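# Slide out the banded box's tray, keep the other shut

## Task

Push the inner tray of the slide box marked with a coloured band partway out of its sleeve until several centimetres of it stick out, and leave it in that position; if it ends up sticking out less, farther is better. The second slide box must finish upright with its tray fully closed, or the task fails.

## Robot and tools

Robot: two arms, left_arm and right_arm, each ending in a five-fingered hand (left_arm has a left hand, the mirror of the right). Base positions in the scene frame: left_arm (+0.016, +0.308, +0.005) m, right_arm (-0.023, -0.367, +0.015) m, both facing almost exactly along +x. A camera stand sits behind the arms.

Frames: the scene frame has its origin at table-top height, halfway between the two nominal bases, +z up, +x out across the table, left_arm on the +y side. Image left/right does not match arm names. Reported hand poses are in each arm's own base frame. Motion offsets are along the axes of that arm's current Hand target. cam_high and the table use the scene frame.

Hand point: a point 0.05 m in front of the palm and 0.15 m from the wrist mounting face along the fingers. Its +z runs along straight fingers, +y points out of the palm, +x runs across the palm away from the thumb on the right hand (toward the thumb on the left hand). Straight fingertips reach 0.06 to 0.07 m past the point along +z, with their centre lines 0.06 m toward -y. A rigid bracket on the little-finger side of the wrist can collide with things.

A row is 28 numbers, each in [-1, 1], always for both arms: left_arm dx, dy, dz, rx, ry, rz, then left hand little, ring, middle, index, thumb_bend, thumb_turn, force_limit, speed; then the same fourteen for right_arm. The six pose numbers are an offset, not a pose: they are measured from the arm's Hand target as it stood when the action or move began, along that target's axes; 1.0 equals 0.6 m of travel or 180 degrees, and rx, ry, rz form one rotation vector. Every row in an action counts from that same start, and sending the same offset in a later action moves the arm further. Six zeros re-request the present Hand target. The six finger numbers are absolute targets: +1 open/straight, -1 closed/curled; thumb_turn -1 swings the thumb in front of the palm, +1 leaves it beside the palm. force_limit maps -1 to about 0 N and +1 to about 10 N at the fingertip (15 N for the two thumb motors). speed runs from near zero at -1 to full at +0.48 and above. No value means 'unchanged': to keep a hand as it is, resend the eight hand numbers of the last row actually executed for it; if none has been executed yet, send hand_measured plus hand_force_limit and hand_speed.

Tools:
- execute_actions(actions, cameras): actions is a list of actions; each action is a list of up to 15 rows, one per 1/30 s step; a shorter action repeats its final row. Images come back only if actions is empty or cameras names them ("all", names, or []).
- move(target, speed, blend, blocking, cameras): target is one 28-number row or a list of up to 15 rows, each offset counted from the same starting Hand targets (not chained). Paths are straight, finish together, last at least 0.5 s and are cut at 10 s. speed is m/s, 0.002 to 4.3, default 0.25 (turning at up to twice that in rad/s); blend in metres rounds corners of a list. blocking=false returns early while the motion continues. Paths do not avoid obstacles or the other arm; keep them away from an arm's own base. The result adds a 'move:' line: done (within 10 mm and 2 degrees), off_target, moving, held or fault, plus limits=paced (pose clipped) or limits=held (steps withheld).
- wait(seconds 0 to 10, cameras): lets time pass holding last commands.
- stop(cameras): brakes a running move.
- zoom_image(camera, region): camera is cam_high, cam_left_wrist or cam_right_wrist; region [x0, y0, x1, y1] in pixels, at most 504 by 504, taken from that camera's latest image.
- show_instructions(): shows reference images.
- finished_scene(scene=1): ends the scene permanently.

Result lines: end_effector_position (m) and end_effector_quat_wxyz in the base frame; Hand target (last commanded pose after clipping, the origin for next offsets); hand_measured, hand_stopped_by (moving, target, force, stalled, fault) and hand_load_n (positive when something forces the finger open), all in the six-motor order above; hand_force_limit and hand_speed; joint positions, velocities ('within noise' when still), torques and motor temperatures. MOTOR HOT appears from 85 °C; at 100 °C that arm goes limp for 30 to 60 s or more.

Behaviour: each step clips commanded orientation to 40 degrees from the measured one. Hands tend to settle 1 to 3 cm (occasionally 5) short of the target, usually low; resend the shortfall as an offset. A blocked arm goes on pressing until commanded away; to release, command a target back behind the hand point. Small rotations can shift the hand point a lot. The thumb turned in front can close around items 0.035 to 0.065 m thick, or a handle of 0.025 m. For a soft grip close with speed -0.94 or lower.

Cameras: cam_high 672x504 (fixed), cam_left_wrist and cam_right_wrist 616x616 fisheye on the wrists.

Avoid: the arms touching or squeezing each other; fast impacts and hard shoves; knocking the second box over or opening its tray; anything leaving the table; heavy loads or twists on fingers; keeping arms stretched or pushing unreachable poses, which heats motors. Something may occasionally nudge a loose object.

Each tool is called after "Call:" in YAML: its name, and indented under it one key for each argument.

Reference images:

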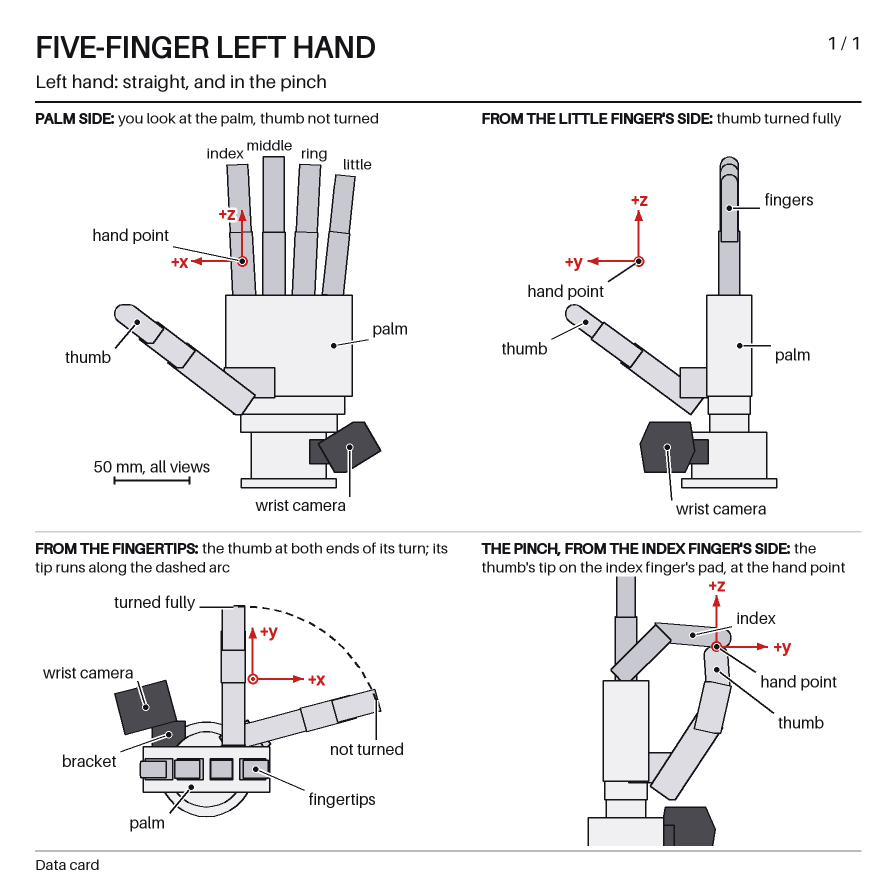

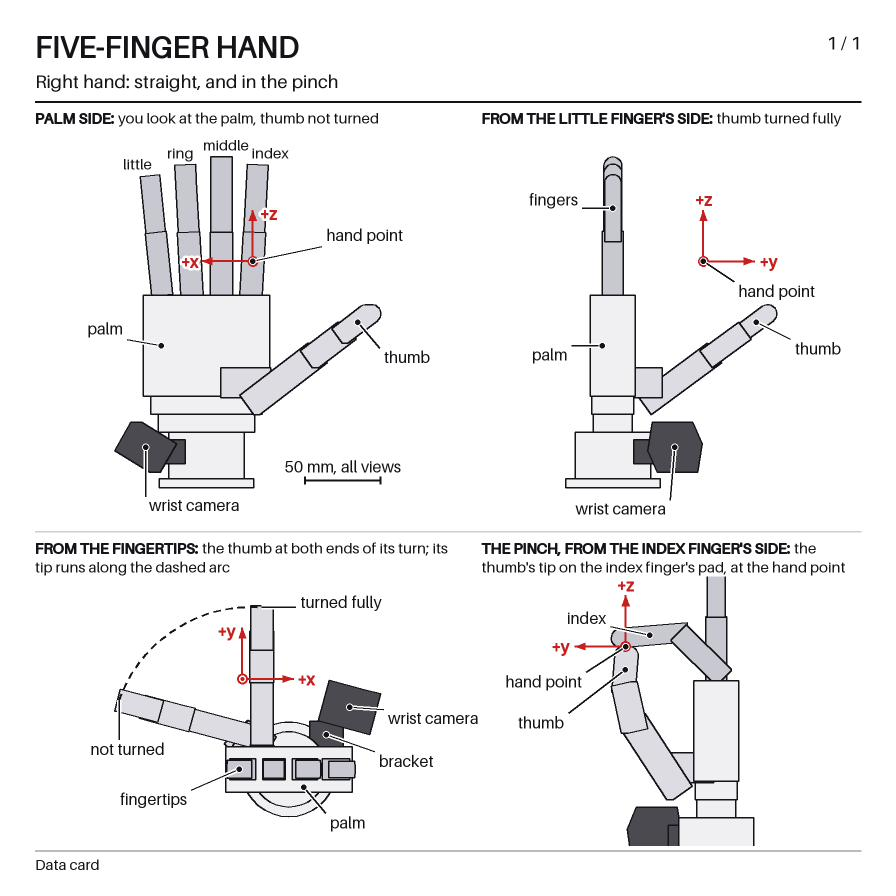

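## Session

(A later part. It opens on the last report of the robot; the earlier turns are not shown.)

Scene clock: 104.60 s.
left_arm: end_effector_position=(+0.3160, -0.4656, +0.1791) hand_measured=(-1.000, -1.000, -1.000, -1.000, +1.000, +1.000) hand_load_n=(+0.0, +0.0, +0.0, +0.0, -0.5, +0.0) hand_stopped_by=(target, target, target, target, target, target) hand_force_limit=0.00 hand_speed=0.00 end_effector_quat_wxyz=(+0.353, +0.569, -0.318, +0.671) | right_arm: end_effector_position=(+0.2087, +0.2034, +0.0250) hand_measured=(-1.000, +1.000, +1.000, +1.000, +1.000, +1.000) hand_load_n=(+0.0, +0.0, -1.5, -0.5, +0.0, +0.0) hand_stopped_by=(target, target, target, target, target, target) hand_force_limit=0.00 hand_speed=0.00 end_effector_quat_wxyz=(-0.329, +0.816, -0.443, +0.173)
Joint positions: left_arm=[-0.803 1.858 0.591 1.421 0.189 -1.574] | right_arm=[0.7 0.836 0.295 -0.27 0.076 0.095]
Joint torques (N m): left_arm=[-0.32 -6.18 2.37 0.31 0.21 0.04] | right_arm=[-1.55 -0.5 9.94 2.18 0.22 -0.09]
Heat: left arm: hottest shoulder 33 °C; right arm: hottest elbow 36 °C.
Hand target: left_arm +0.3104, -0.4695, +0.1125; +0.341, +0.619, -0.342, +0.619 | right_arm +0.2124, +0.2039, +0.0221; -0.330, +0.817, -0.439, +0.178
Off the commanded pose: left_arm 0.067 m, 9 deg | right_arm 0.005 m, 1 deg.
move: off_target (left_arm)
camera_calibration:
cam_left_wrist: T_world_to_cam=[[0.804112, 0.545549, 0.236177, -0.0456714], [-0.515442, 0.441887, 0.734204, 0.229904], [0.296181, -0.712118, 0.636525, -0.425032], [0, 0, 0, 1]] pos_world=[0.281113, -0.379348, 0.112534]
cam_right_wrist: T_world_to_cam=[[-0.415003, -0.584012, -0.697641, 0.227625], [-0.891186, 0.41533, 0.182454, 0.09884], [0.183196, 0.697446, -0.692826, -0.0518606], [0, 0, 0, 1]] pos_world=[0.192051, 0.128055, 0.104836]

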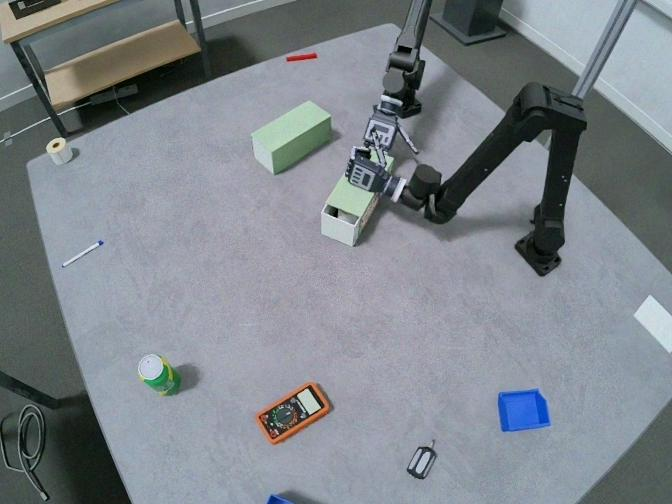

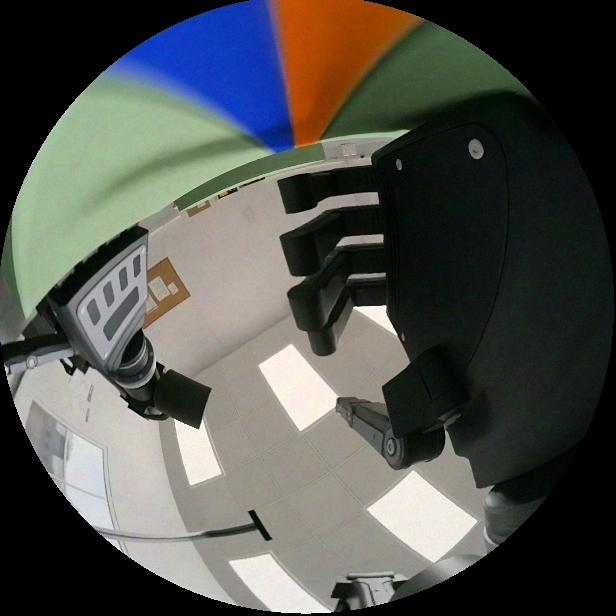

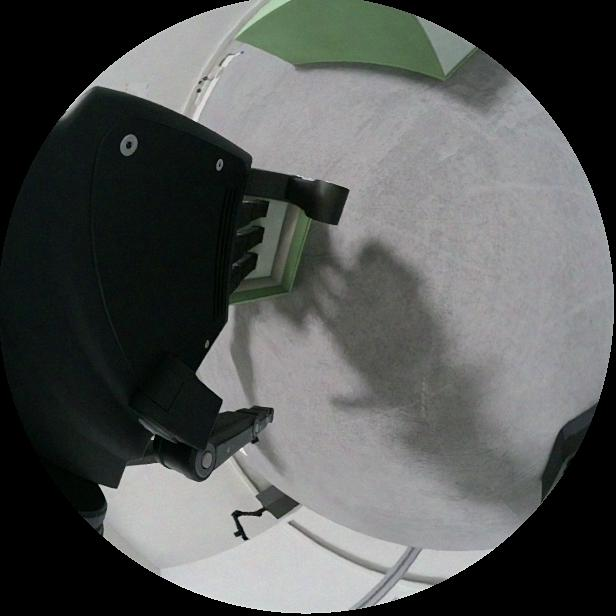

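Call:
move:
  target: [0,0,0,0,0,0,-1,-1,-1,-1,1,1,0,0,0,0.0027,0.0468,0.0667,0,0,-1,1,1,1,1,1,0,0]
  speed: 0.04
  cameras: ["all"]

Call:
zoom_image:
  camera: "cam_high"
  region: [310, 110, 430, 250]

Call:
zoom_image:
  camera: "cam_right_wrist"
  region: [200, 160, 340, 320]

Scene clock: 110.53 s.
left_arm: end_effector_position=(+0.3160, -0.4656, +0.1791) hand_measured=(-1.000, -1.000, -1.000, -1.000, +1.000, +1.000) hand_load_n=(+0.0, +0.0, +0.5, +0.0, +0.0, +0.0) hand_stopped_by=(target, target, target, target, target, target) hand_force_limit=0.00 hand_speed=0.00 end_effector_quat_wxyz=(+0.353, +0.569, -0.318, +0.671) | right_arm: end_effector_position=(+0.2267, +0.2138, +0.0043) hand_measured=(-1.000, +1.000, +1.000, +1.000, +1.000, +1.000) hand_load_n=(+0.0, +0.0, +0.0, +0.0, +0.0, +0.0) hand_stopped_by=(target, target, target, target, target, target) hand_force_limit=0.00 hand_speed=0.00 end_effector_quat_wxyz=(-0.418, +0.773, -0.423, +0.220)
Joint positions: left_arm=[-0.803 1.858 0.591 1.421 0.189 -1.574] | right_arm=[0.705 0.93 0.138 0.2 0.1 0.082]
Joint torques (N m): left_arm=[-0.32 -6.18 2.36 0.29 0.2 0.04] | right_arm=[-1.14 0.09 9.03 1.98 0.24 -0.07]
Heat: left arm: hottest shoulder 33 °C; right arm: hottest elbow 36 °C.
Hand target: left_arm +0.3104, -0.4695, +0.1125; +0.341, +0.619, -0.342, +0.619 | right_arm +0.2278, +0.2141, +0.0008; -0.413, +0.778, -0.418, +0.223
Off the commanded pose: left_arm 0.067 m, 9 deg | right_arm 0.004 m, 1 deg.
move: off_target (left_arm)
camera_calibration:
cam_left_wrist: T_world_to_cam=[[0.804112, 0.545549, 0.236177, -0.0456714], [-0.515442, 0.441887, 0.734204, 0.229904], [0.296181, -0.712118, 0.636525, -0.425032], [0, 0, 0, 1]] pos_world=[0.281113, -0.379348, 0.112534]
cam_right_wrist: T_world_to_cam=[[-0.277238, -0.488131, -0.827567, 0.175637], [-0.912147, 0.404337, 0.0670793, 0.122003], [0.301872, 0.77346, -0.557344, -0.120465], [0, 0, 0, 1]] pos_world=[0.196343, 0.129578, 0.0700272]

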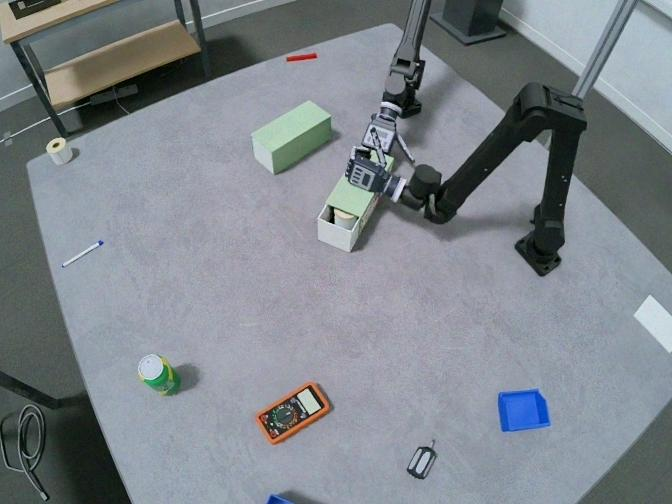

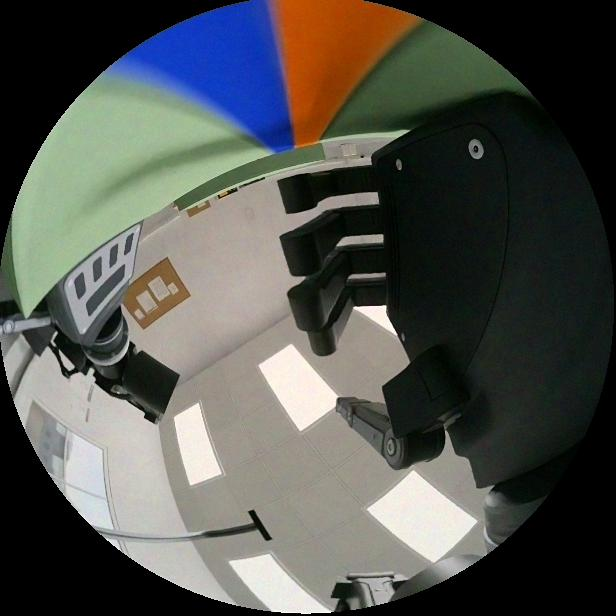

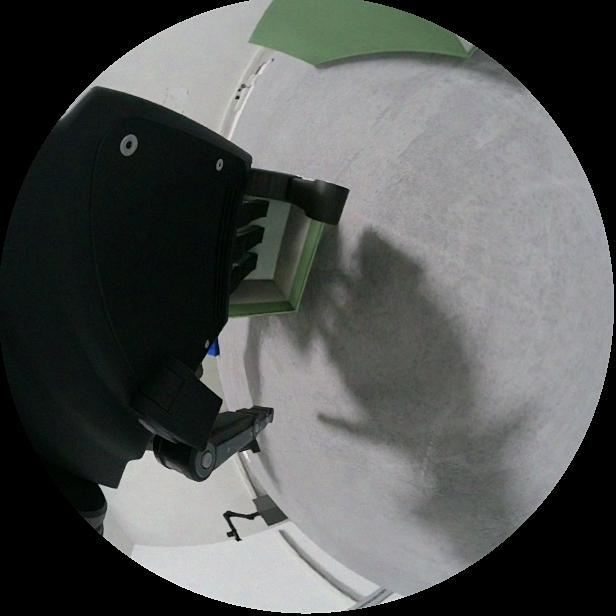

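Scaled by 3.600 from the camera's 672x504 image, which has a finer 960x720 frame.

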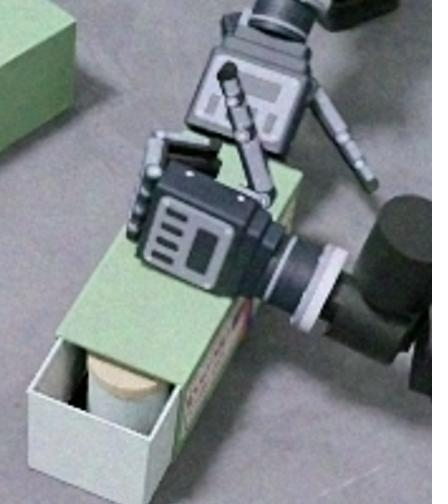

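Scaled by 3.150 from the camera's 616x616 image, which has a finer 880x880 frame.

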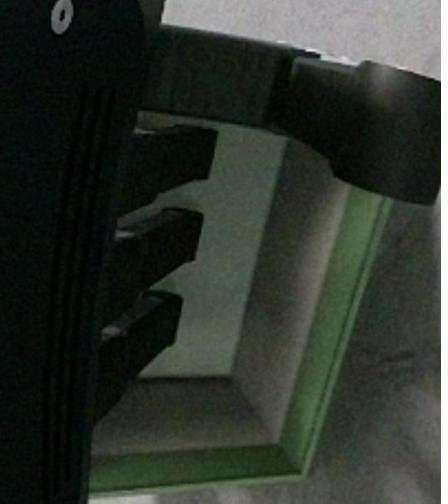

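Call:
move:
  target: [0,0,0,0,0,0,-1,-1,-1,-1,1,1,0,0,0,-0.0012,0.0313,0.0333,0,0,-1,1,1,1,1,1,0,0]
  speed: 0.04
  cameras: ["all"]

Call:
zoom_image:
  camera: "cam_high"
  region: [310, 110, 430, 250]

Call:
zoom_image:
  camera: "cam_right_wrist"
  region: [200, 160, 340, 320]

Scene clock: 116.77 s.
left_arm: end_effector_position=(+0.3160, -0.4656, +0.1791) hand_measured=(-1.000, -1.000, -1.000, -1.000, +1.000, +1.000) hand_load_n=(+0.0, +0.0, +0.0, +0.0, +0.0, +0.0) hand_stopped_by=(target, target, target, target, target, target) hand_force_limit=0.00 hand_speed=0.00 end_effector_quat_wxyz=(+0.353, +0.569, -0.318, +0.671) | right_arm: end_effector_position=(+0.2395, +0.2219, -0.0060) hand_measured=(-1.000, +1.000, +1.000, +1.000, +1.000, +1.000) hand_load_n=(+0.0, +0.0, +0.5, -0.5, +0.0, +0.0) hand_stopped_by=(target, target, target, target, target, target) hand_force_limit=0.00 hand_speed=0.00 end_effector_quat_wxyz=(-0.458, +0.750, -0.411, +0.242)
Joint positions: left_arm=[-0.803 1.858 0.591 1.421 0.189 -1.574] | right_arm=[0.705 1.131 0.085 0.561 0.107 0.071]
Joint torques (N m): left_arm=[-0.26 -6.18 2.37 0.29 0.21 0.04] | right_arm=[-1.08 -1.2 7.53 2.02 0.21 -0.08]
Heat: left arm: hottest shoulder 33 °C; right arm: hottest elbow 36 °C.
Hand target: left_arm +0.3104, -0.4695, +0.1125; +0.341, +0.619, -0.342, +0.619 | right_arm +0.2411, +0.2227, -0.0092; -0.453, +0.755, -0.406, +0.245
Off the commanded pose: left_arm 0.067 m, 9 deg | right_arm 0.004 m, 1 deg.
move: off_target (left_arm)
camera_calibration:
cam_left_wrist: T_world_to_cam=[[0.804112, 0.545549, 0.236177, -0.0456714], [-0.515442, 0.441887, 0.734204, 0.229904], [0.296181, -0.712118, 0.636525, -0.425032], [0, 0, 0, 1]] pos_world=[0.281113, -0.379348, 0.112534]
cam_right_wrist: T_world_to_cam=[[-0.202154, -0.438548, -0.875677, 0.145351], [-0.915296, 0.402667, 0.00964016, 0.13177], [0.348379, 0.803452, -0.482802, -0.153641], [0, 0, 0, 1]] pos_world=[0.203517, 0.134126, 0.0518319]

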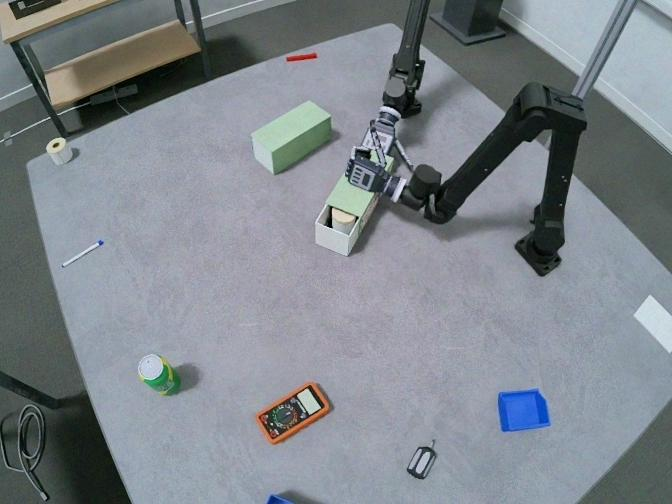

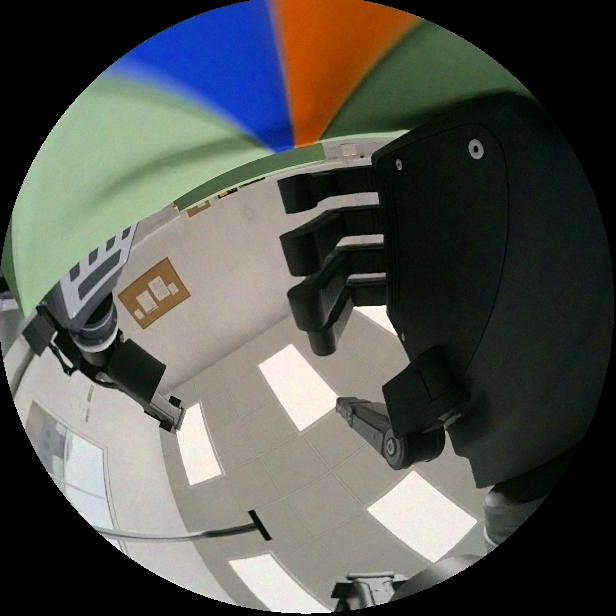

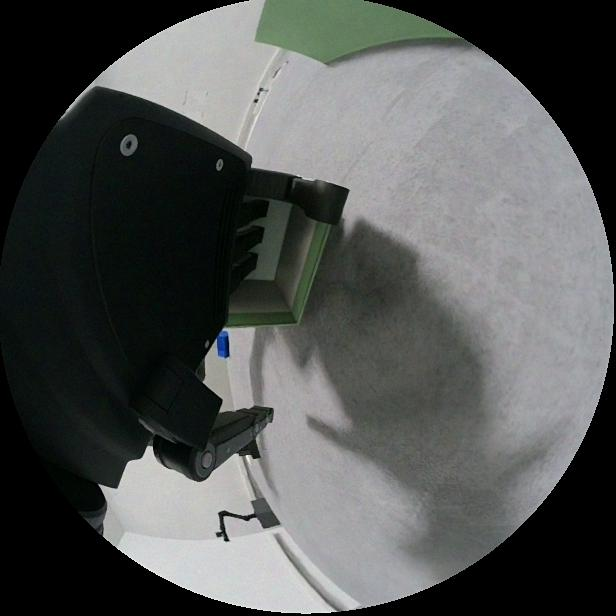

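Scaled by 3.600 from the camera's 672x504 image, which has a finer 960x720 frame.

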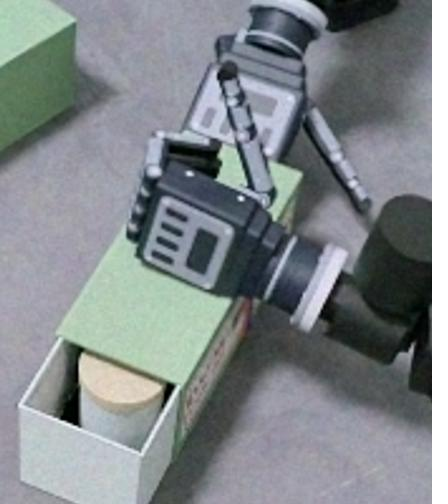

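Scaled by 3.150 from the camera's 616x616 image, which has a finer 880x880 frame.

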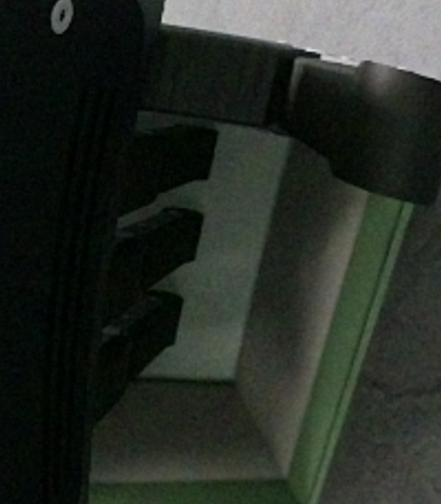

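Call:
move:
  target:
    - [0,0,0,0,0,0,-1,-1,-1,-1,1,1,0,0,0,0.0018,-0.0538,-0.0444,0,0,-1,1,1,1,1,1,0,0]
    - [0,0,0,0,0,0,-1,-1,-1,-1,1,1,0,0,0,-0.0113,-0.0928,-0.1,0,0,-1,1,1,1,1,1,0,0]
    - [0,0,0,0,0,0,-1,-1,-1,-1,1,1,0,0,0,-0.0127,-0.1653,-0.1778,0,0,-1,1,1,1,1,1,0,0]
    - [0,0,0,0,0,0,-1,-1,-1,-1,1,1,0,0,0,-0.0127,-0.222,-0.2056,0,0,-1,1,1,1,1,1,0,0]
  speed: 0.1
  blend: 0.005
  cameras: ["all"]

Scene clock: 129.37 s.
left_arm: end_effector_position=(+0.3160, -0.4656, +0.1791) hand_measured=(-1.000, -1.000, -1.000, -1.000, +1.000, +1.000) hand_load_n=(+0.0, +0.0, +0.0, +0.0, +0.0, -0.5) hand_stopped_by=(target, target, target, target, target, target) hand_force_limit=0.00 hand_speed=0.00 end_effector_quat_wxyz=(+0.353, +0.569, -0.318, +0.671) | right_arm: end_effector_position=(+0.1348, +0.1481, +0.0392) hand_measured=(-1.000, +1.000, +1.000, +1.000, +1.000, +1.000) hand_load_n=(+0.0, +0.0, +0.0, +0.0, -0.5, +0.0) hand_stopped_by=(target, target, target, target, target, target) hand_force_limit=0.00 hand_speed=0.00 end_effector_quat_wxyz=(-0.168, +0.866, -0.460, +0.097)
Joint positions: left_arm=[-0.803 1.858 0.591 1.421 0.189 -1.574] | right_arm=[0.706 0.743 0.407 -0.848 0.056 0.1]
Joint torques (N m): left_arm=[-0.21 -6.18 2.37 0.29 0.2 0.04] | right_arm=[-1.2 -2.02 14.3 0.42 -0.08 0.17]
Heat: left arm: hottest shoulder 33 °C; right arm: hottest elbow 36 °C.
Hand target: left_arm +0.3104, -0.4695, +0.1125; +0.341, +0.619, -0.342, +0.619 | right_arm +0.1458, +0.1600, +0.0601; -0.190, +0.860, -0.463, +0.103
Off the commanded pose: left_arm 0.067 m, 9 deg | right_arm 0.026 m, 3 deg.
move: off_target (left_arm, right_arm)
camera_calibration:
cam_left_wrist: T_world_to_cam=[[0.804112, 0.545549, 0.236177, -0.0456714], [-0.515442, 0.441887, 0.734204, 0.229904], [0.296181, -0.712118, 0.636525, -0.425032], [0, 0, 0, 1]] pos_world=[0.281113, -0.379348, 0.112534]
cam_right_wrist: T_world_to_cam=[[-0.572333, -0.715226, -0.401107, 0.203592], [-0.818115, 0.464699, 0.338736, 0.0300415], [-0.0558791, 0.522022, -0.8511, 0.074489], [0, 0, 0, 1]] pos_world=[0.145262, 0.0927694, 0.134884]

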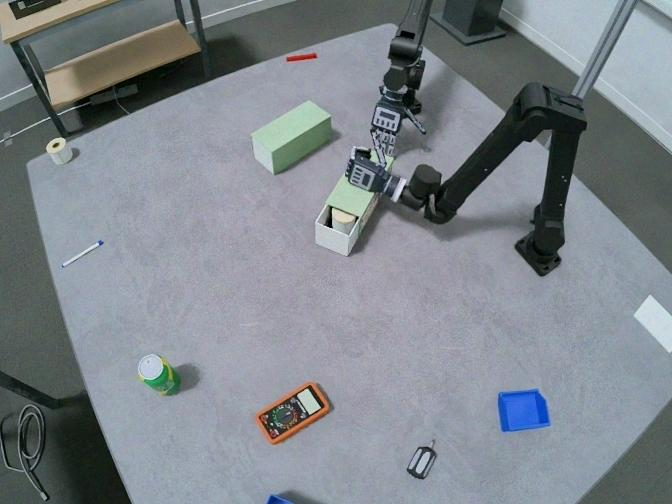

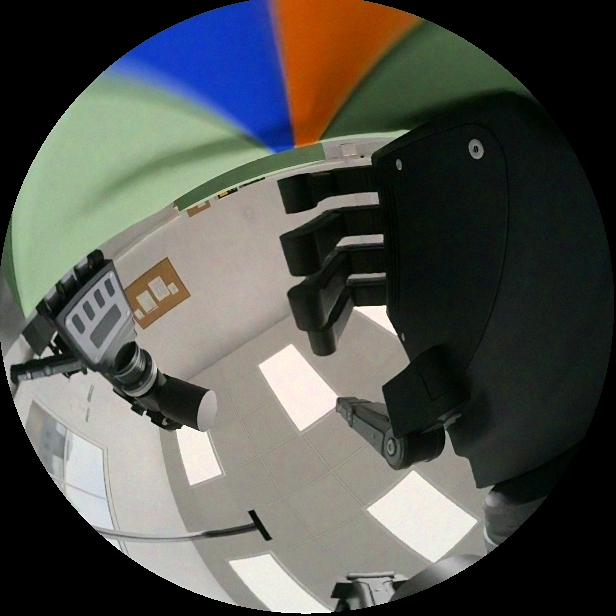

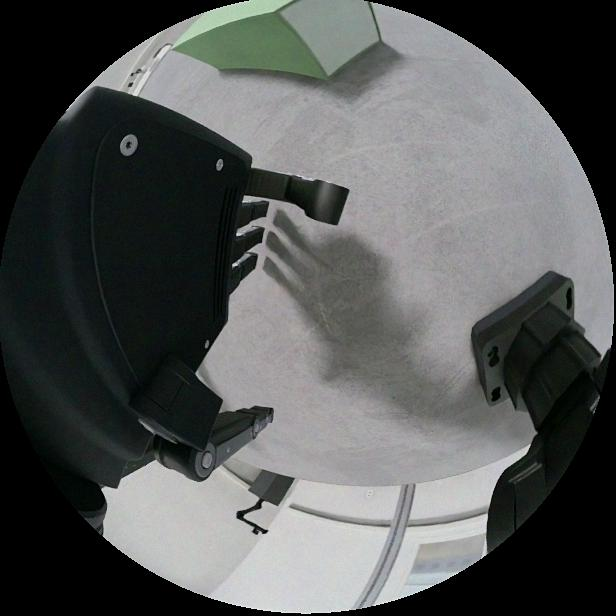

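Call:
move:
  target: [0.246,0,0,0,0,0,-1,-1,-1,-1,1,1,0,0,0,-0.0423,-0.0906,0,0,0,-1,1,1,1,1,1,0,0]
  speed: 0.1
  cameras: ["all"]

Call:
zoom_image:
  camera: "cam_high"
  region: [300, 110, 440, 270]

Scene clock: 132.47 s.
left_arm: end_effector_position=(+0.3074, -0.4586, +0.2431) hand_measured=(-1.000, -1.000, -1.000, -1.000, +1.000, +1.000) hand_load_n=(+0.0, +0.0, +0.0, +0.0, -0.5, +0.0) hand_stopped_by=(target, target, target, target, target, target) hand_force_limit=0.00 hand_speed=0.00 end_effector_quat_wxyz=(+0.336, +0.631, -0.340, +0.611) | right_arm: end_effector_position=(+0.1374, +0.1505, +0.0984) hand_measured=(-1.000, +1.000, +1.000, +1.000, +1.000, +1.000) hand_load_n=(+0.0, +0.0, +0.0, +0.0, +0.0, +0.0) hand_stopped_by=(target, target, target, target, target, target) hand_force_limit=0.00 hand_speed=0.00 end_effector_quat_wxyz=(-0.168, +0.866, -0.460, +0.097)
Joint positions: left_arm=[-0.804 1.459 0.576 0.854 0.193 -1.574] | right_arm=[0.706 0.697 0.55 -1.037 0.056 0.101]
Joint torques (N m): left_arm=[-0.32 -9.93 11.34 1.96 -0.01 0.04] | right_arm=[-1.2 -1.9 14.93 0.51 -0.05 0.17]
Heat: left arm: hottest shoulder 33 °C; right arm: hottest elbow 36 °C.
Hand target: left_arm +0.3106, -0.4695, +0.2601; +0.341, +0.620, -0.341, +0.619 | right_arm +0.1459, +0.1601, +0.1202; -0.190, +0.860, -0.463, +0.103
Off the commanded pose: left_arm 0.021 m, 2 deg | right_arm 0.025 m, 3 deg.
move: off_target (left_arm, right_arm)
camera_calibration:
cam_left_wrist: T_world_to_cam=[[0.834675, 0.512294, 0.202169, -0.0739983], [-0.413544, 0.340554, 0.844396, 0.0707716], [0.36373, -0.788402, 0.496108, -0.479909], [0, 0, 0, 1]] pos_world=[0.265589, -0.364554, 0.193288]
cam_right_wrist: T_world_to_cam=[[-0.572628, -0.714951, -0.401176, 0.2306], [-0.817894, 0.464733, 0.339224, 0.010963], [-0.0560886, 0.522369, -0.850873, 0.123864], [0, 0, 0, 1]] pos_world=[0.147962, 0.0950702, 0.194185]

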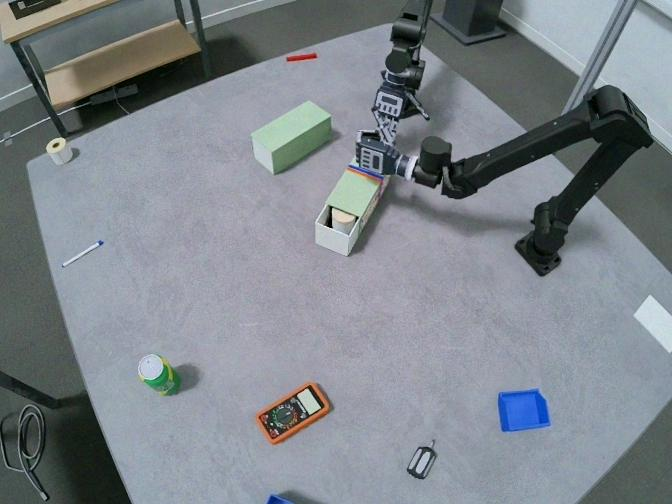

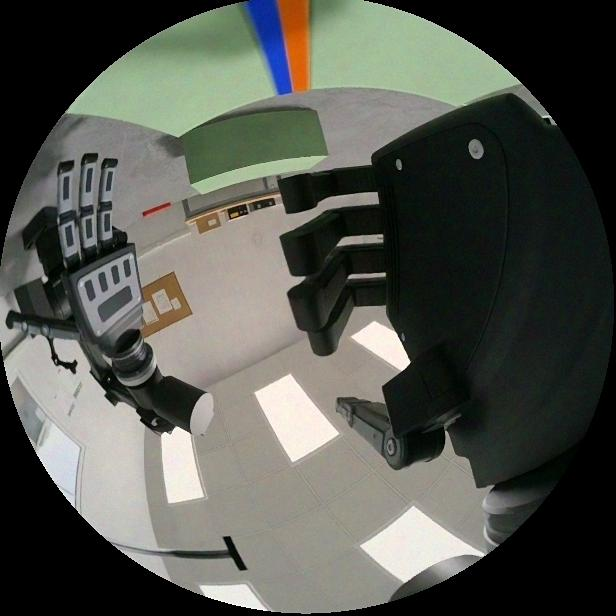

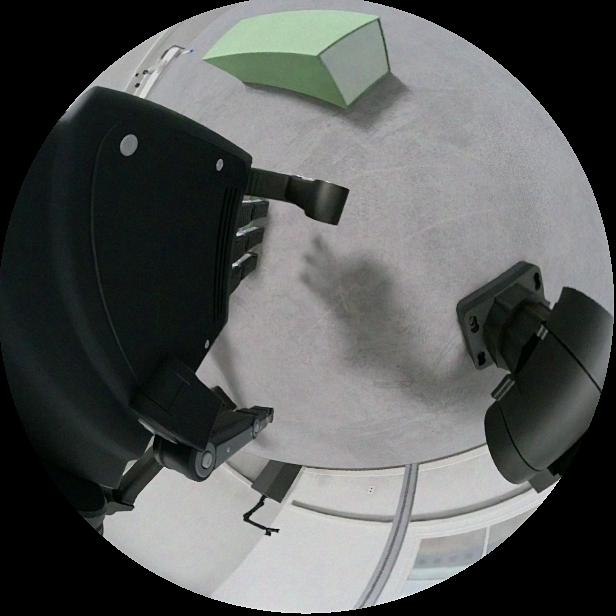

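Scaled by 3.150 from the camera's 672x504 image, which has a finer 960x720 frame.

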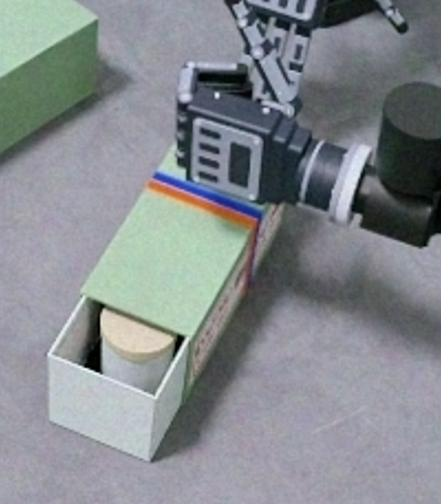

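Call:
finished_scene:

The scene is finished: the task was done.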